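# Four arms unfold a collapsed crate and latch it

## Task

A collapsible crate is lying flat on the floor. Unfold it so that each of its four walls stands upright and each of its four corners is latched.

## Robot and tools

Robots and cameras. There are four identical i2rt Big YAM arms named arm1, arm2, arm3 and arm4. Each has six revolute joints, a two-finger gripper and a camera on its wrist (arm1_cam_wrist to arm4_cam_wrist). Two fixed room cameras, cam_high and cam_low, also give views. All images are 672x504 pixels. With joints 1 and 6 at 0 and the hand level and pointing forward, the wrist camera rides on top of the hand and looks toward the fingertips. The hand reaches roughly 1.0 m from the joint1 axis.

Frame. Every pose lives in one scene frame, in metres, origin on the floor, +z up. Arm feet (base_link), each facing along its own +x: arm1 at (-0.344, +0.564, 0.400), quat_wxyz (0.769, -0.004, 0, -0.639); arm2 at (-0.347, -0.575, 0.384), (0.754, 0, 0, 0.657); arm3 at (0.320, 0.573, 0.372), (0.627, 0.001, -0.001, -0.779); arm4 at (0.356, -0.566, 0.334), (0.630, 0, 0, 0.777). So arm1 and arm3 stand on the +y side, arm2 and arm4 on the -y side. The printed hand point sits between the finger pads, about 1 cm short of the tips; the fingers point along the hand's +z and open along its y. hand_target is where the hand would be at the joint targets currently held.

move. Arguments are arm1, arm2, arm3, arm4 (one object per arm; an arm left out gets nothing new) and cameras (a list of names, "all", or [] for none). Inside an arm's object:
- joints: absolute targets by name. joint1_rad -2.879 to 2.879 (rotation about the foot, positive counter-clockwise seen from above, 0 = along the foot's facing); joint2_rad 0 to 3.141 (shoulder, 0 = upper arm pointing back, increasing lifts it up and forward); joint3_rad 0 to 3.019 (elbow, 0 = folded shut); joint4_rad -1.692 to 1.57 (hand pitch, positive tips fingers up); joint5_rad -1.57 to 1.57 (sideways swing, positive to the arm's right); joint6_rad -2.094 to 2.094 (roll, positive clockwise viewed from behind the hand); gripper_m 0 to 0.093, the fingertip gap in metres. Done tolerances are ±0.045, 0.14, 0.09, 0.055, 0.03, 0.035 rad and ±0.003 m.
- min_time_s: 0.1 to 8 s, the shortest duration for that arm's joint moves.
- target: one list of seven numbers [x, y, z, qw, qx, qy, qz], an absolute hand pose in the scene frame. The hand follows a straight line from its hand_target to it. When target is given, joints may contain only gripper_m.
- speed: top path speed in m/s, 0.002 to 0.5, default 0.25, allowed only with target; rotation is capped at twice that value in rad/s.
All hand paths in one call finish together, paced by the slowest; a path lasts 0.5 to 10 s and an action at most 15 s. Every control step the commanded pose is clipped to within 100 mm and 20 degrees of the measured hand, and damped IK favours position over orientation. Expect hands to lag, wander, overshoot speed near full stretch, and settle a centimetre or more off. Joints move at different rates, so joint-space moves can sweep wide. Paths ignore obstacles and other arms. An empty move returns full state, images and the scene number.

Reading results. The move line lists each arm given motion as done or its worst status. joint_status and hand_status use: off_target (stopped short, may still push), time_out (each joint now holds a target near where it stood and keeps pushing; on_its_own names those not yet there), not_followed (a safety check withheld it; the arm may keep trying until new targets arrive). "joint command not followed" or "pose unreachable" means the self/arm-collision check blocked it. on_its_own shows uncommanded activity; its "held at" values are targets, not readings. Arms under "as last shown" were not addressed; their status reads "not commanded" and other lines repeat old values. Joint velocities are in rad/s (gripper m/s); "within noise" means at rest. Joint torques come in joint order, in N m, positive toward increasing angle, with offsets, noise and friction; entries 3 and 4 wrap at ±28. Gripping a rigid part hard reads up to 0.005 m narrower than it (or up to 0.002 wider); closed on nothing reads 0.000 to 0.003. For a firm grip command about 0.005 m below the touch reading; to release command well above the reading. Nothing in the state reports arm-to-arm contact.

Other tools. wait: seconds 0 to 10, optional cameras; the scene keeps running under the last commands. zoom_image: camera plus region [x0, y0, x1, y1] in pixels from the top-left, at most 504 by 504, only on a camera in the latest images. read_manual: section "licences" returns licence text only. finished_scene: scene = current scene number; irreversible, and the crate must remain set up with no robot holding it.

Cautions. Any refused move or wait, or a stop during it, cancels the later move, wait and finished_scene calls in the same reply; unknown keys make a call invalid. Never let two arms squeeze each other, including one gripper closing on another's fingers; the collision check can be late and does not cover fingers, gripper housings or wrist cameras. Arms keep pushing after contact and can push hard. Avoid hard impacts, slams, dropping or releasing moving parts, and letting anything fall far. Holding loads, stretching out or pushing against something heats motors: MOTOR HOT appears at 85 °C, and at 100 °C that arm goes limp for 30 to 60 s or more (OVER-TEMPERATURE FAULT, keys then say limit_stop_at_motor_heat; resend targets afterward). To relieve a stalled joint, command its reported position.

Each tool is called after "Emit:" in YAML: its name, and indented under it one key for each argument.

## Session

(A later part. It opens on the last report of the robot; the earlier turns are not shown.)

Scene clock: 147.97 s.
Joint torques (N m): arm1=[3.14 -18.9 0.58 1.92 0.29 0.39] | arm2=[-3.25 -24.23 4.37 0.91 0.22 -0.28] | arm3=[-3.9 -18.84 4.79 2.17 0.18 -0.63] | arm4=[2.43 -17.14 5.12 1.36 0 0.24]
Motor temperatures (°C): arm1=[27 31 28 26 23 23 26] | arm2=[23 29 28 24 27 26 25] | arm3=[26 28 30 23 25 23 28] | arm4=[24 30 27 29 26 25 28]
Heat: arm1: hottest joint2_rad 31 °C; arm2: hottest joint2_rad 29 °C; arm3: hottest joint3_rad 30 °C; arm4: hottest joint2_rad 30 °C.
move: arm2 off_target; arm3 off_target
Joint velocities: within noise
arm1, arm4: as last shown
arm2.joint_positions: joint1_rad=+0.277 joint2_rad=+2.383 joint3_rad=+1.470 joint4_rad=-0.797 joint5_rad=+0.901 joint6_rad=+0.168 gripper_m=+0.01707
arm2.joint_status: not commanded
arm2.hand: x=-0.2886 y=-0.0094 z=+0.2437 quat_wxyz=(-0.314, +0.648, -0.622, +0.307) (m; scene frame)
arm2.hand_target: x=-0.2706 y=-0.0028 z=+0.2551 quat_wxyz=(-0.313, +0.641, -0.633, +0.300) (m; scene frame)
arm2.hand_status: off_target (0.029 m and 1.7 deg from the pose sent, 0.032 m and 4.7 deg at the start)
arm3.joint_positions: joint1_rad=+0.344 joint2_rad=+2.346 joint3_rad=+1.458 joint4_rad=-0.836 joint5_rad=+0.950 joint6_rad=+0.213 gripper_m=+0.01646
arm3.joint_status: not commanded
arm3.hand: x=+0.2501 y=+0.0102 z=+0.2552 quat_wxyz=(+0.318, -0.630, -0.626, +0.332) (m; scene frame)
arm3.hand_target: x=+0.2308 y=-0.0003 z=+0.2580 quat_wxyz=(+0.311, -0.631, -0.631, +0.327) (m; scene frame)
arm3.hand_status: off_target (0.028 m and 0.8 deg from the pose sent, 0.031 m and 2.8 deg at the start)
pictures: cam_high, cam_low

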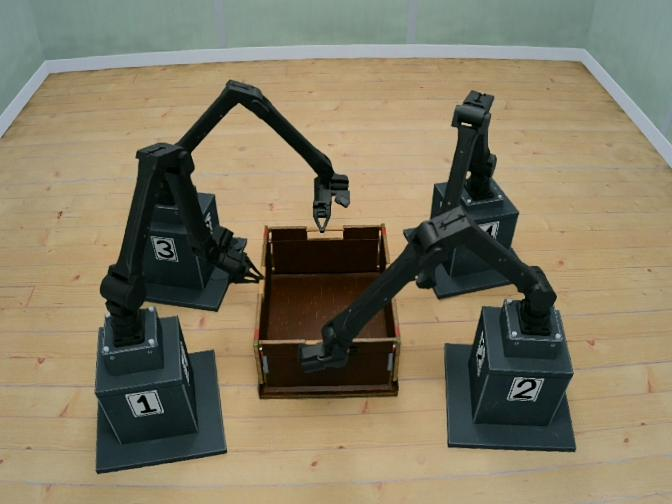

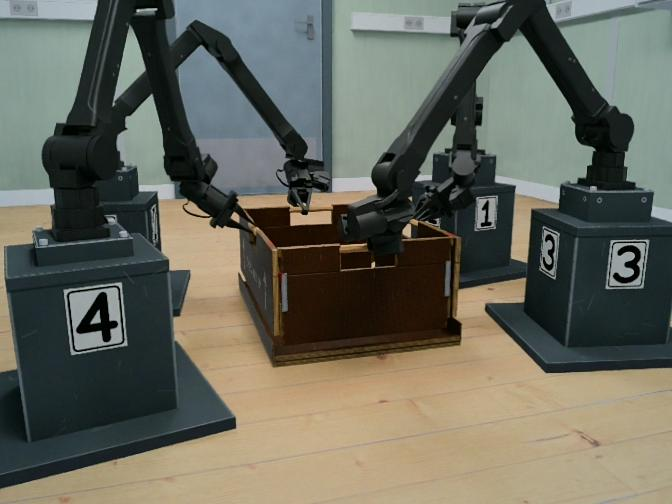

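Emit:
move:
  arm2: {"target": [-0.254, -0.001, 0.255, -0.310, 0.640, -0.635, 0.297], "speed": 0.1}
  cameras: ["cam_high", "cam_low", "arm2_cam_wrist"]

Emit:
zoom_image:
  camera: "cam_high"
  region: [240, 210, 420, 410]

Emit:
zoom_image:
  camera: "cam_low"
  region: [230, 190, 470, 370]

Scene clock: 150.30 s.
Joint torques (N m): arm1=[3.19 -18.61 0.81 2.03 0.28 0.42] | arm2=[-5.54 -23.77 4.81 1.07 0.38 -0.47] | arm3=[-4.13 -19.02 4.98 2.03 0.15 -0.64] | arm4=[2.37 -17.08 5.12 1.35 0 0.24]
Motor temperatures (°C): arm1=[27 31 28 26 23 23 26] | arm2=[23 28 28 24 27 26 25] | arm3=[26 28 30 23 25 23 28] | arm4=[24 30 27 29 26 25 28]
Heat: arm1: hottest joint2_rad 31 °C; arm2: hottest joint2_rad 28 °C; arm3: hottest joint3_rad 30 °C; arm4: hottest joint2_rad 30 °C.
move: arm2 off_target
Joint velocities: within noise
arm1, arm3, arm4: as last shown
arm2.joint_positions: joint1_rad=+0.274 joint2_rad=+2.372 joint3_rad=+1.455 joint4_rad=-0.768 joint5_rad=+0.890 joint6_rad=+0.145 gripper_m=+0.01707
arm2.joint_status: not commanded
arm2.hand: x=-0.2881 y=-0.0092 z=+0.2440 quat_wxyz=(-0.313, +0.652, -0.622, +0.299) (m; scene frame)
arm2.hand_target: x=-0.2548 y=-0.0021 z=+0.2554 quat_wxyz=(-0.310, +0.640, -0.637, +0.297) (m; scene frame)
arm2.hand_status: off_target (0.037 m and 2.1 deg from the pose sent, 0.037 m and 2.1 deg at the start)
pictures: arm2_cam_wrist, cam_high, cam_low

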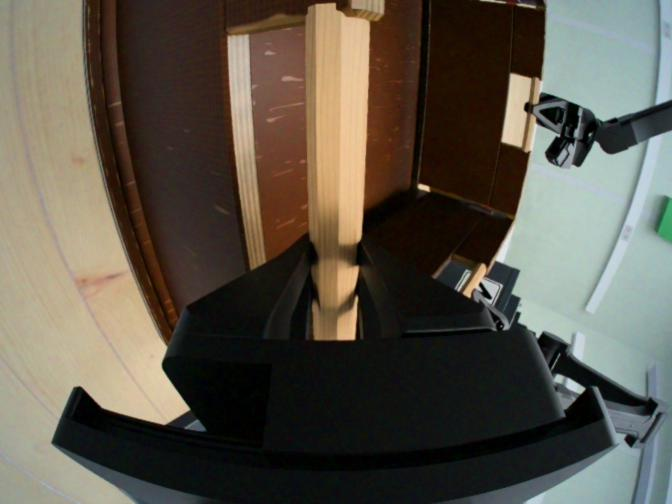

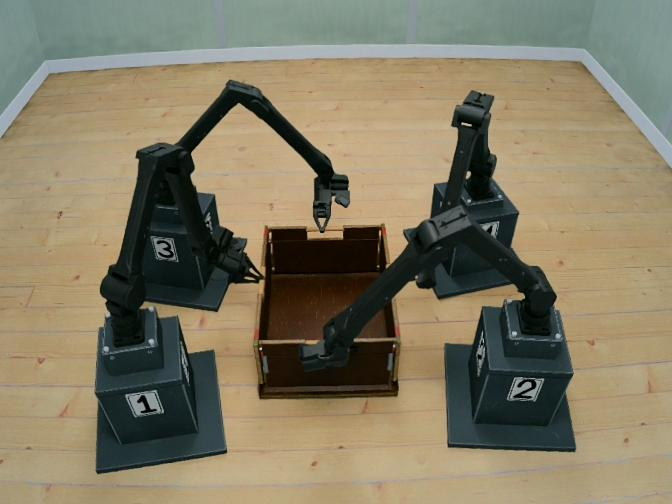

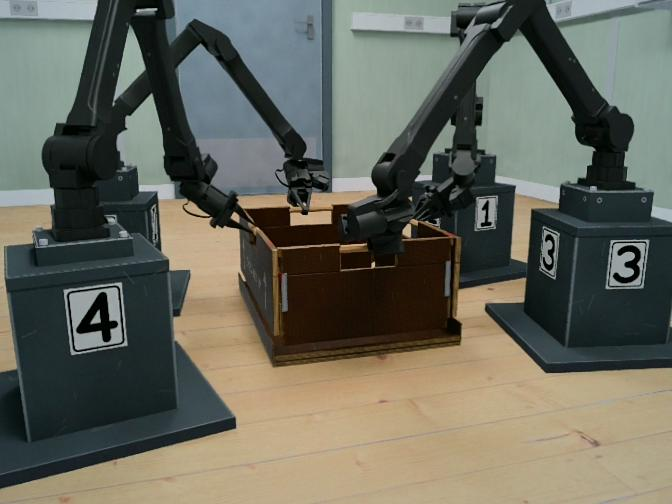

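Scaled by 2.520 from the camera's 672x504 image, which has a finer 960x720 frame.

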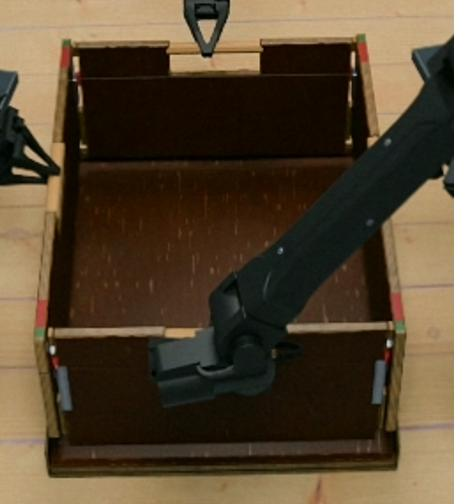

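Scaled by 2.100 from the camera's 672x504 image, which has a finer 960x720 frame.

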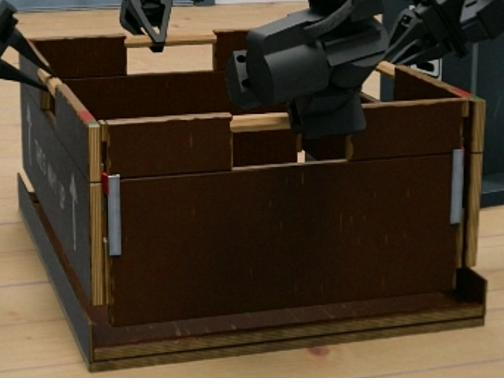

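Emit:
zoom_image:
  camera: "cam_low"
  region: [430, 220, 470, 260]

Emit:
zoom_image:
  camera: "cam_low"
  region: [265, 235, 305, 275]

Emit:
zoom_image:
  camera: "cam_high"
  region: [250, 330, 290, 390]

Emit:
zoom_image:
  camera: "cam_high"
  region: [370, 330, 410, 390]

Emit:
zoom_image:
  camera: "cam_high"
  region: [255, 220, 405, 270]

Scaled by 12.600 from the camera's 672x504 image, which has a finer 960x720 frame.

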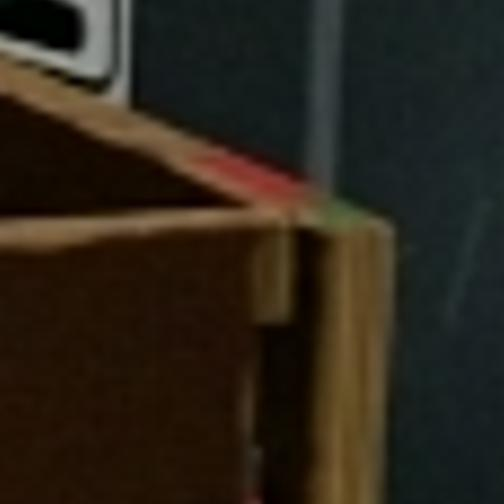

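Scaled by 12.600 from the camera's 672x504 image, which has a finer 960x720 frame.

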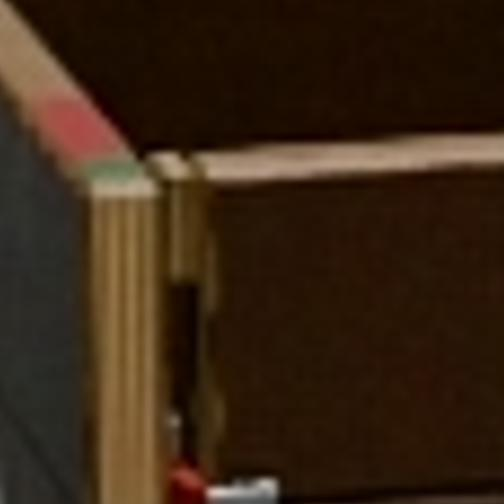

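Scaled by 8.400 from the camera's 672x504 image, which has a finer 960x720 frame.

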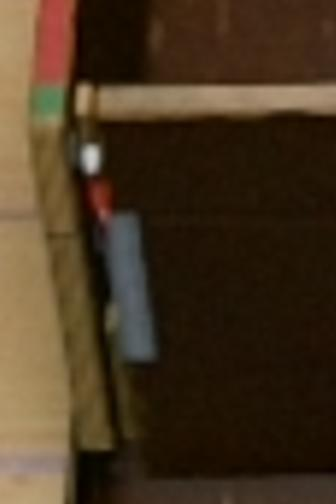

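Scaled by 8.400 from the camera's 672x504 image, which has a finer 960x720 frame.

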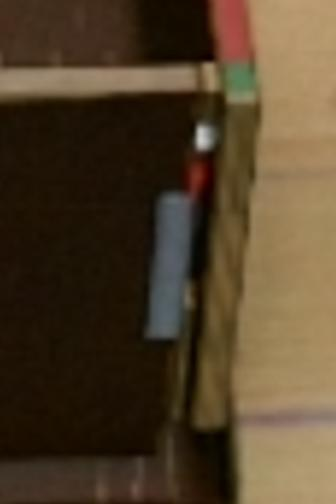

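Scaled by 3.360 from the camera's 672x504 image, which has a finer 960x720 frame.

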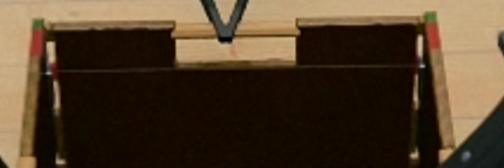

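Emit:
move:
  arm2: {"target": [-0.292, -0.002, 0.2545, -0.318, 0.6375, -0.6305, 0.302], "speed": 0.1}
  arm3: {"target": [0.255, -0.0005, 0.259, -0.317, 0.6325, 0.627, -0.331], "speed": 0.1}
  arm1: {"target": [0.001, 0.233, 0.2475, 0.010, 0.021, 0.895, -0.452], "speed": 0.1}

Emit:
move:
  arm1: {"joints": {"gripper_m": 0.038}}
  arm2: {"joints": {"gripper_m": 0.038}}
  arm3: {"joints": {"gripper_m": 0.038}}
  arm4: {"joints": {"gripper_m": 0.038}}
  cameras: ["all"]

Scene clock: 157.17 s.
Joint torques (N m): arm1=[2.02 -19.31 1.2 2.28 0.07 0.21] | arm2=[0.38 -22.77 5.98 -0.77 0.9 0.23] | arm3=[0.38 -17.49 7.05 -0.81 0.51 0.08] | arm4=[2.37 -17.14 5.14 1.36 0 0.24]
Motor temperatures (°C): arm1=[27 31 28 26 23 23 27] | arm2=[24 28 27 24 27 26 25] | arm3=[26 28 30 23 25 24 28] | arm4=[24 30 27 29 26 25 28]
Heat: arm1: hottest joint2_rad 31 °C; arm2: hottest joint2_rad 28 °C; arm3: hottest joint3_rad 30 °C; arm4: hottest joint2_rad 30 °C.
move: arm1 off_target; arm2 off_target; arm3 off_target
Joint velocities: within noise
arm1.joint_positions: joint1_rad=+0.860 joint2_rad=+2.226 joint3_rad=+0.785 joint4_rad=+0.426 joint5_rad=+0.794 joint6_rad=-0.707 gripper_m=+0.01660
arm1.joint_status: not commanded
arm1.hand: x=-0.0103 y=+0.2249 z=+0.2441 quat_wxyz=(+0.011, -0.025, -0.891, +0.452) (m; scene frame)
arm1.hand_target: x=+0.0002 y=+0.2323 z=+0.2480 quat_wxyz=(-0.008, -0.022, -0.891, +0.453) (m; scene frame)
arm1.hand_status: off_target (0.014 m and 2.4 deg from the pose sent, 0.014 m and 2.5 deg at the start)
arm2.joint_positions: joint1_rad=+0.276 joint2_rad=+2.381 joint3_rad=+1.473 joint4_rad=-0.804 joint5_rad=+0.893 joint6_rad=+0.177 gripper_m=+0.01707
arm2.joint_status: not commanded
arm2.hand: x=-0.2887 y=-0.0093 z=+0.2443 quat_wxyz=(-0.312, +0.646, -0.627, +0.305) (m; scene frame)
arm2.hand_target: x=-0.2919 y=-0.0006 z=+0.2539 quat_wxyz=(-0.320, +0.640, -0.630, +0.301) (m; scene frame)
arm2.hand_status: off_target (0.013 m and 1.3 deg from the pose sent, 0.013 m and 2.0 deg at the start)
arm3.joint_positions: joint1_rad=+0.345 joint2_rad=+2.346 joint3_rad=+1.461 joint4_rad=-0.846 joint5_rad=+0.948 joint6_rad=+0.231 gripper_m=+0.01646
arm3.joint_status: not commanded
arm3.hand: x=+0.2511 y=+0.0105 z=+0.2559 quat_wxyz=(+0.317, -0.634, -0.622, +0.333) (m; scene frame)
arm3.hand_target: x=+0.2559 y=-0.0018 z=+0.2591 quat_wxyz=(+0.313, -0.632, -0.625, +0.333) (m; scene frame)
arm3.hand_status: off_target (0.012 m and 0.6 deg from the pose sent, 0.012 m and 0.3 deg at the start)
arm4: as last shown
pictures: none

Scene clock: 157.90 s.
Joint torques (N m): arm1=[0.03 -18.84 1.44 2.1 0.39 0.25] | arm2=[0.44 -22.24 5.87 -0.24 0.75 0.16] | arm3=[-0.62 -17.49 6.9 -0.35 0.53 0.07] | arm4=[2.61 -15.79 5.38 1.39 0.13 0.24]
Motor temperatures (°C): arm1=[27 31 28 26 23 23 26] | arm2=[24 28 27 24 27 26 25] | arm3=[26 28 30 23 25 24 28] | arm4=[24 30 27 29 26 25 28]
Heat: arm1: hottest joint2_rad 31 °C; arm2: hottest joint2_rad 28 °C; arm3: hottest joint3_rad 30 °C; arm4: hottest joint2_rad 30 °C.
move: arm1 done; arm2 done; arm3 done; arm4 done
Joint velocities: within noise
arm1.joint_positions: joint1_rad=+0.886 joint2_rad=+2.222 joint3_rad=+0.784 joint4_rad=+0.429 joint5_rad=+0.777 joint6_rad=-0.707 gripper_m=+0.03795
arm1.joint_status: all done
arm1.hand: x=+0.0012 y=+0.2345 z=+0.2443 quat_wxyz=(-0.002, -0.012, -0.894, +0.448) (m; scene frame)
arm1.hand_target: x=+0.0044 y=+0.2361 z=+0.2476 quat_wxyz=(-0.013, -0.016, -0.893, +0.450) (m; scene frame)
arm1.hand_status: not commanded
arm2.joint_positions: joint1_rad=+0.276 joint2_rad=+2.381 joint3_rad=+1.473 joint4_rad=-0.828 joint5_rad=+0.896 joint6_rad=+0.185 gripper_m=+0.03789
arm2.joint_status: all done
arm2.hand: x=-0.2878 y=-0.0133 z=+0.2454 quat_wxyz=(-0.308, +0.646, -0.625, +0.312) (m; scene frame)
arm2.hand_target: x=-0.2917 y=-0.0023 z=+0.2540 quat_wxyz=(-0.317, +0.642, -0.628, +0.304) (m; scene frame)
arm2.hand_status: not commanded
arm3.joint_positions: joint1_rad=+0.335 joint2_rad=+2.346 joint3_rad=+1.463 joint4_rad=-0.863 joint5_rad=+0.947 joint6_rad=+0.222 gripper_m=+0.03789
arm3.joint_status: all done
arm3.hand: x=+0.2449 y=+0.0135 z=+0.2565 quat_wxyz=(+0.325, -0.632, -0.624, +0.325) (m; scene frame)
arm3.hand_target: x=+0.2496 y=+0.0007 z=+0.2589 quat_wxyz=(+0.319, -0.632, -0.626, +0.328) (m; scene frame)
arm3.hand_status: not commanded
arm4.joint_positions: joint1_rad=+0.837 joint2_rad=+2.029 joint3_rad=+0.877 joint4_rad=+0.159 joint5_rad=+0.769 joint6_rad=-0.760 gripper_m=+0.03793
arm4.joint_status: all done
arm4.hand: x=-0.0278 y=-0.2026 z=+0.2591 quat_wxyz=(-0.446, +0.895, -0.003, +0.004) (m; scene frame)
arm4.hand_target: x=-0.0344 y=-0.2046 z=+0.2613 quat_wxyz=(-0.448, +0.894, -0.003, -0.005) (m; scene frame)
arm4.hand_status: not commanded
pictures: arm1_cam_wrist, arm2_cam_wrist, arm3_cam_wrist, arm4_cam_wrist, cam_high, cam_low

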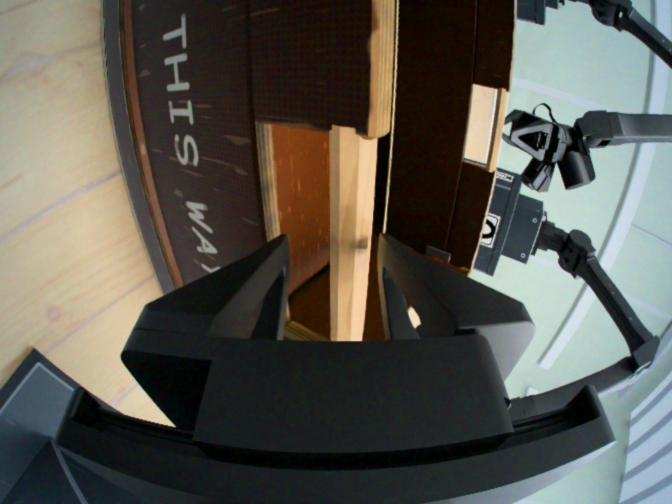

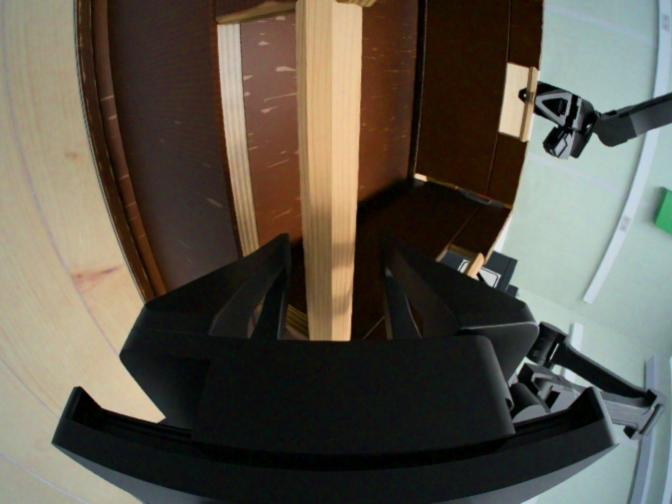

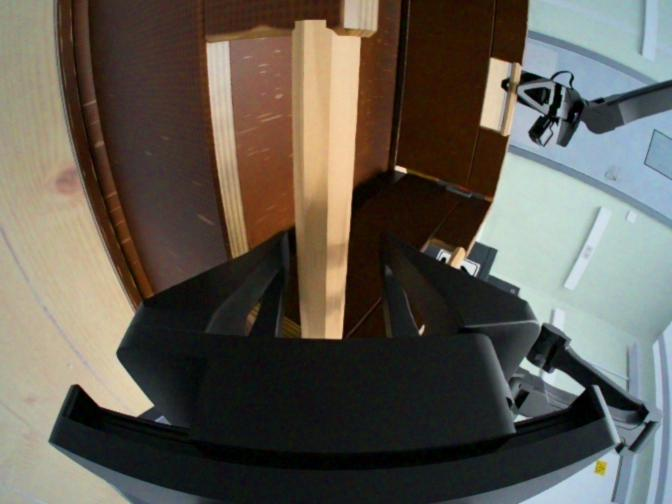

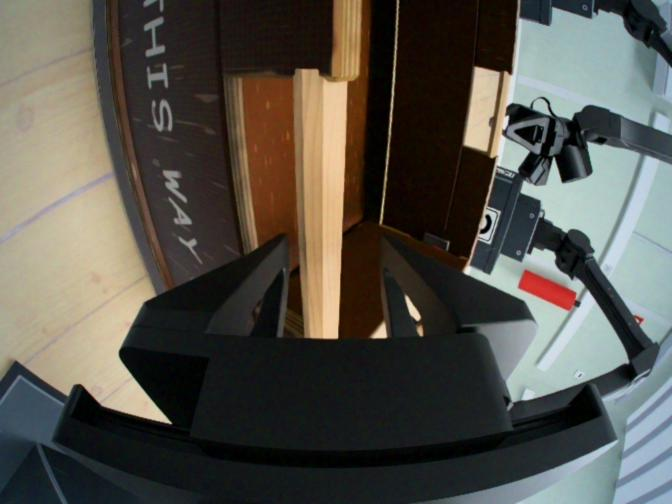

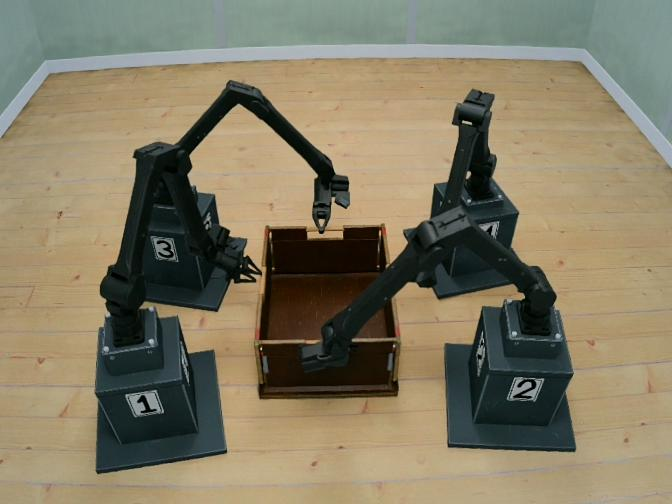

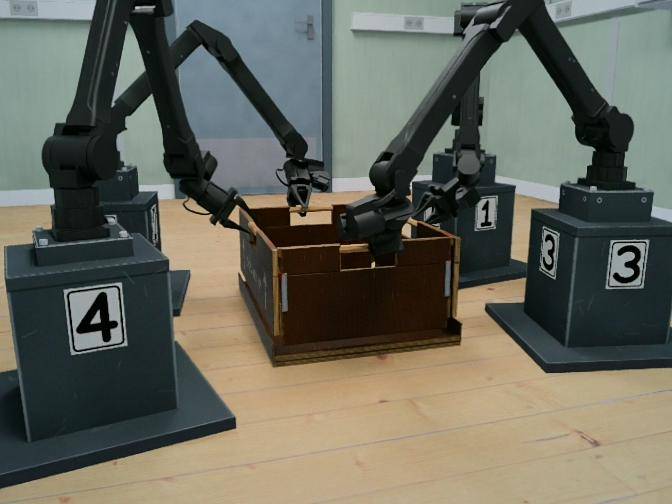

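Emit:
move:
  arm1: {"target": [0.006, 0.310, 0.315, -0.013, -0.016, -0.893, 0.450], "speed": 0.1}
  arm2: {"target": [-0.372, -0.005, 0.314, -0.317, 0.642, -0.628, 0.304], "speed": 0.1}
  arm3: {"target": [0.333, 0.0017, 0.316, 0.319, -0.632, -0.626, 0.328], "speed": 0.1}
  arm4: {"target": [-0.033, -0.285, 0.320, -0.448, 0.894, -0.003, -0.005], "speed": 0.1}
  cameras: ["all"]

Scene clock: 165.33 s.
Joint torques (N m): arm1=[0.91 -16.26 2.51 0.99 0.74 0.25] | arm2=[-0.5 -25.35 7.1 -0.51 0.4 0.11] | arm3=[-0.21 -19.6 7.47 -0.73 0.41 0.23] | arm4=[2.37 -13.86 5.49 0.35 0.43 0.37]
Motor temperatures (°C): arm1=[27 31 28 26 23 23 26] | arm2=[23 28 27 24 27 26 25] | arm3=[26 28 30 23 25 23 28] | arm4=[24 30 27 29 26 25 28]
Heat: arm1: hottest joint2_rad 31 °C; arm2: hottest joint2_rad 28 °C; arm3: hottest joint3_rad 30 °C; arm4: hottest joint2_rad 30 °C.
move: arm1 done; arm2 off_target; arm3 off_target; arm4 done
Joint velocities: within noise
arm1.joint_positions: joint1_rad=+1.059 joint2_rad=+1.970 joint3_rad=+0.683 joint4_rad=+0.138 joint5_rad=+0.856 joint6_rad=-0.486 gripper_m=+0.03796
arm1.joint_status: not commanded
arm1.hand: x=+0.0063 y=+0.3055 z=+0.3141 quat_wxyz=(-0.012, -0.015, -0.892, +0.451) (m; scene frame)
arm1.hand_target: x=+0.0057 y=+0.3089 z=+0.3152 quat_wxyz=(-0.012, -0.016, -0.892, +0.451) (m; scene frame)
arm1.hand_status: done (0.005 m and 0.2 deg from the pose sent, 0.104 m and 1.3 deg at the start)
arm2.joint_positions: joint1_rad=+0.409 joint2_rad=+2.348 joint3_rad=+1.541 joint4_rad=-1.122 joint5_rad=+0.877 joint6_rad=+0.393 gripper_m=+0.03790
arm2.joint_status: not commanded
arm2.hand: x=-0.3616 y=-0.0237 z=+0.2880 quat_wxyz=(-0.306, +0.647, -0.617, +0.328) (m; scene frame)
arm2.hand_target: x=-0.3704 y=-0.0041 z=+0.3138 quat_wxyz=(-0.320, +0.640, -0.630, +0.302) (m; scene frame)
arm2.hand_status: off_target (0.034 m and 3.3 deg from the pose sent, 0.109 m and 1.6 deg at the start)
arm3.joint_positions: joint1_rad=+0.473 joint2_rad=+2.323 joint3_rad=+1.558 joint4_rad=-1.181 joint5_rad=+0.916 joint6_rad=+0.432 gripper_m=+0.03791
arm3.joint_status: not commanded
arm3.hand: x=+0.3238 y=+0.0163 z=+0.3001 quat_wxyz=(+0.336, -0.623, -0.630, +0.321) (m; scene frame)
arm3.hand_target: x=+0.3338 y=-0.0001 z=+0.3161 quat_wxyz=(+0.316, -0.632, -0.625, +0.331) (m; scene frame)
arm3.hand_status: off_target (0.023 m and 2.4 deg from the pose sent, 0.107 m and 0.8 deg at the start)
arm4.joint_positions: joint1_rad=+1.005 joint2_rad=+1.821 joint3_rad=+0.811 joint4_rad=-0.106 joint5_rad=+0.849 joint6_rad=-0.565 gripper_m=+0.03795
arm4.joint_status: not commanded
arm4.hand: x=-0.0361 y=-0.2797 z=+0.3216 quat_wxyz=(-0.451, +0.893, -0.001, -0.005) (m; scene frame)
arm4.hand_target: x=-0.0329 y=-0.2838 z=+0.3201 quat_wxyz=(-0.449, +0.893, -0.003, -0.004) (m; scene frame)
arm4.hand_status: done (0.006 m and 0.4 deg from the pose sent, 0.103 m and 1.0 deg at the start)
pictures: arm1_cam_wrist, arm2_cam_wrist, arm3_cam_wrist, arm4_cam_wrist, cam_high, cam_low

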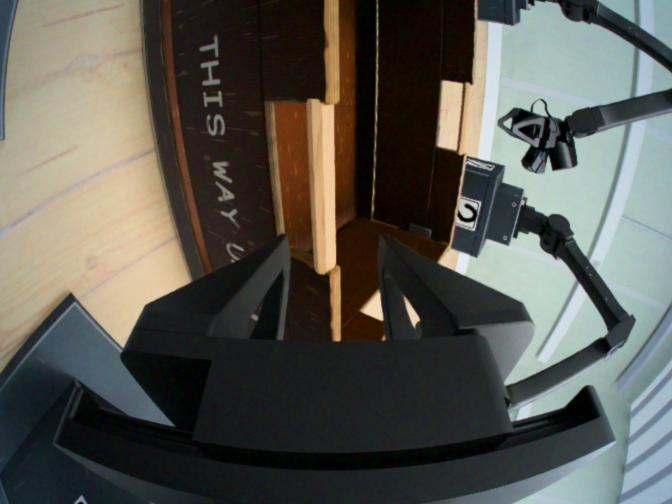

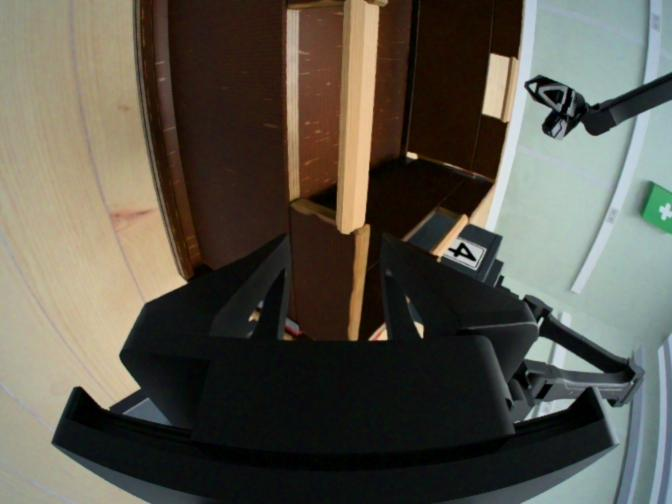

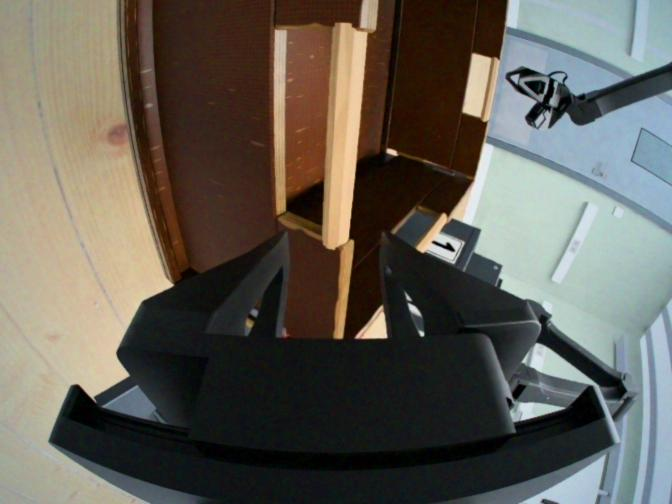

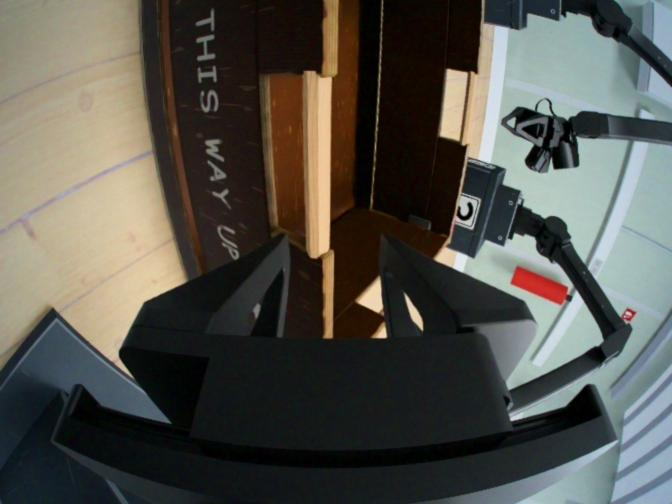

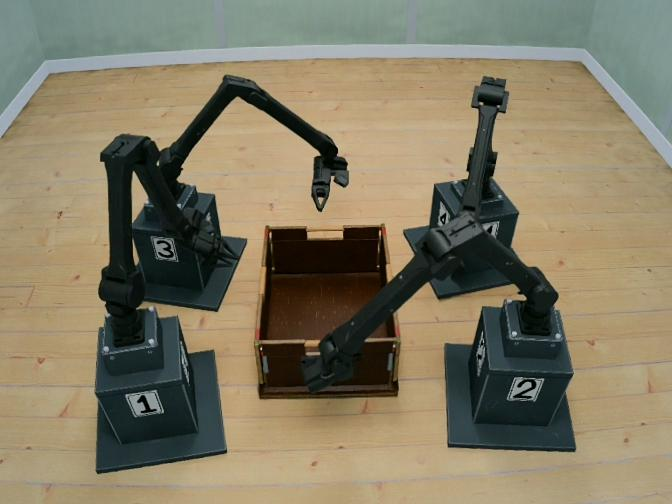

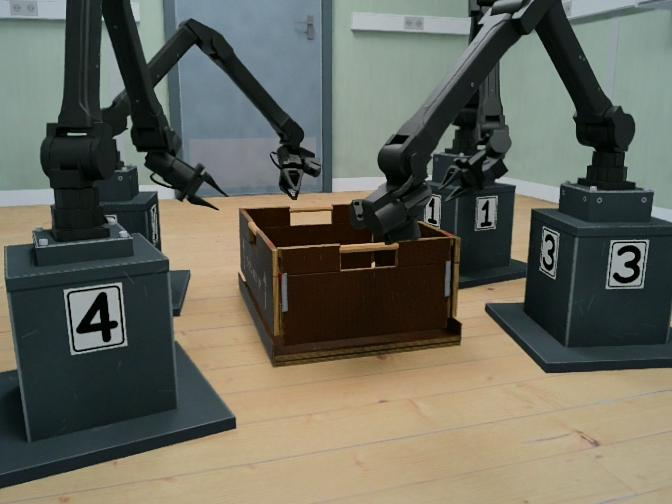

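Emit:
zoom_image:
  camera: "cam_high"
  region: [240, 210, 420, 410]

Emit:
zoom_image:
  camera: "cam_low"
  region: [230, 190, 470, 370]

Scaled by 2.520 from the camera's 672x504 image, which has a finer 960x720 frame.

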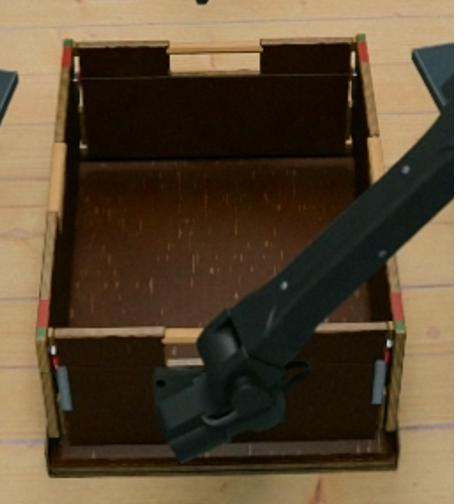

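Scaled by 2.100 from the camera's 672x504 image, which has a finer 960x720 frame.

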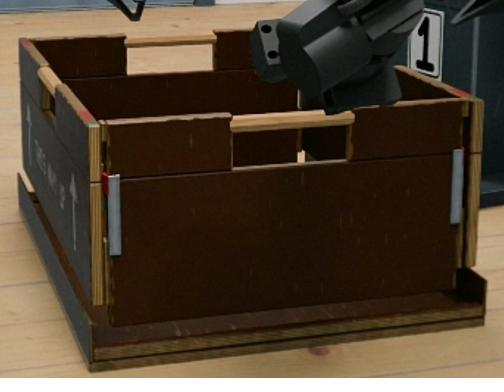

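Emit:
finished_scene:
  scene: 2

The scene is finished: the task was done.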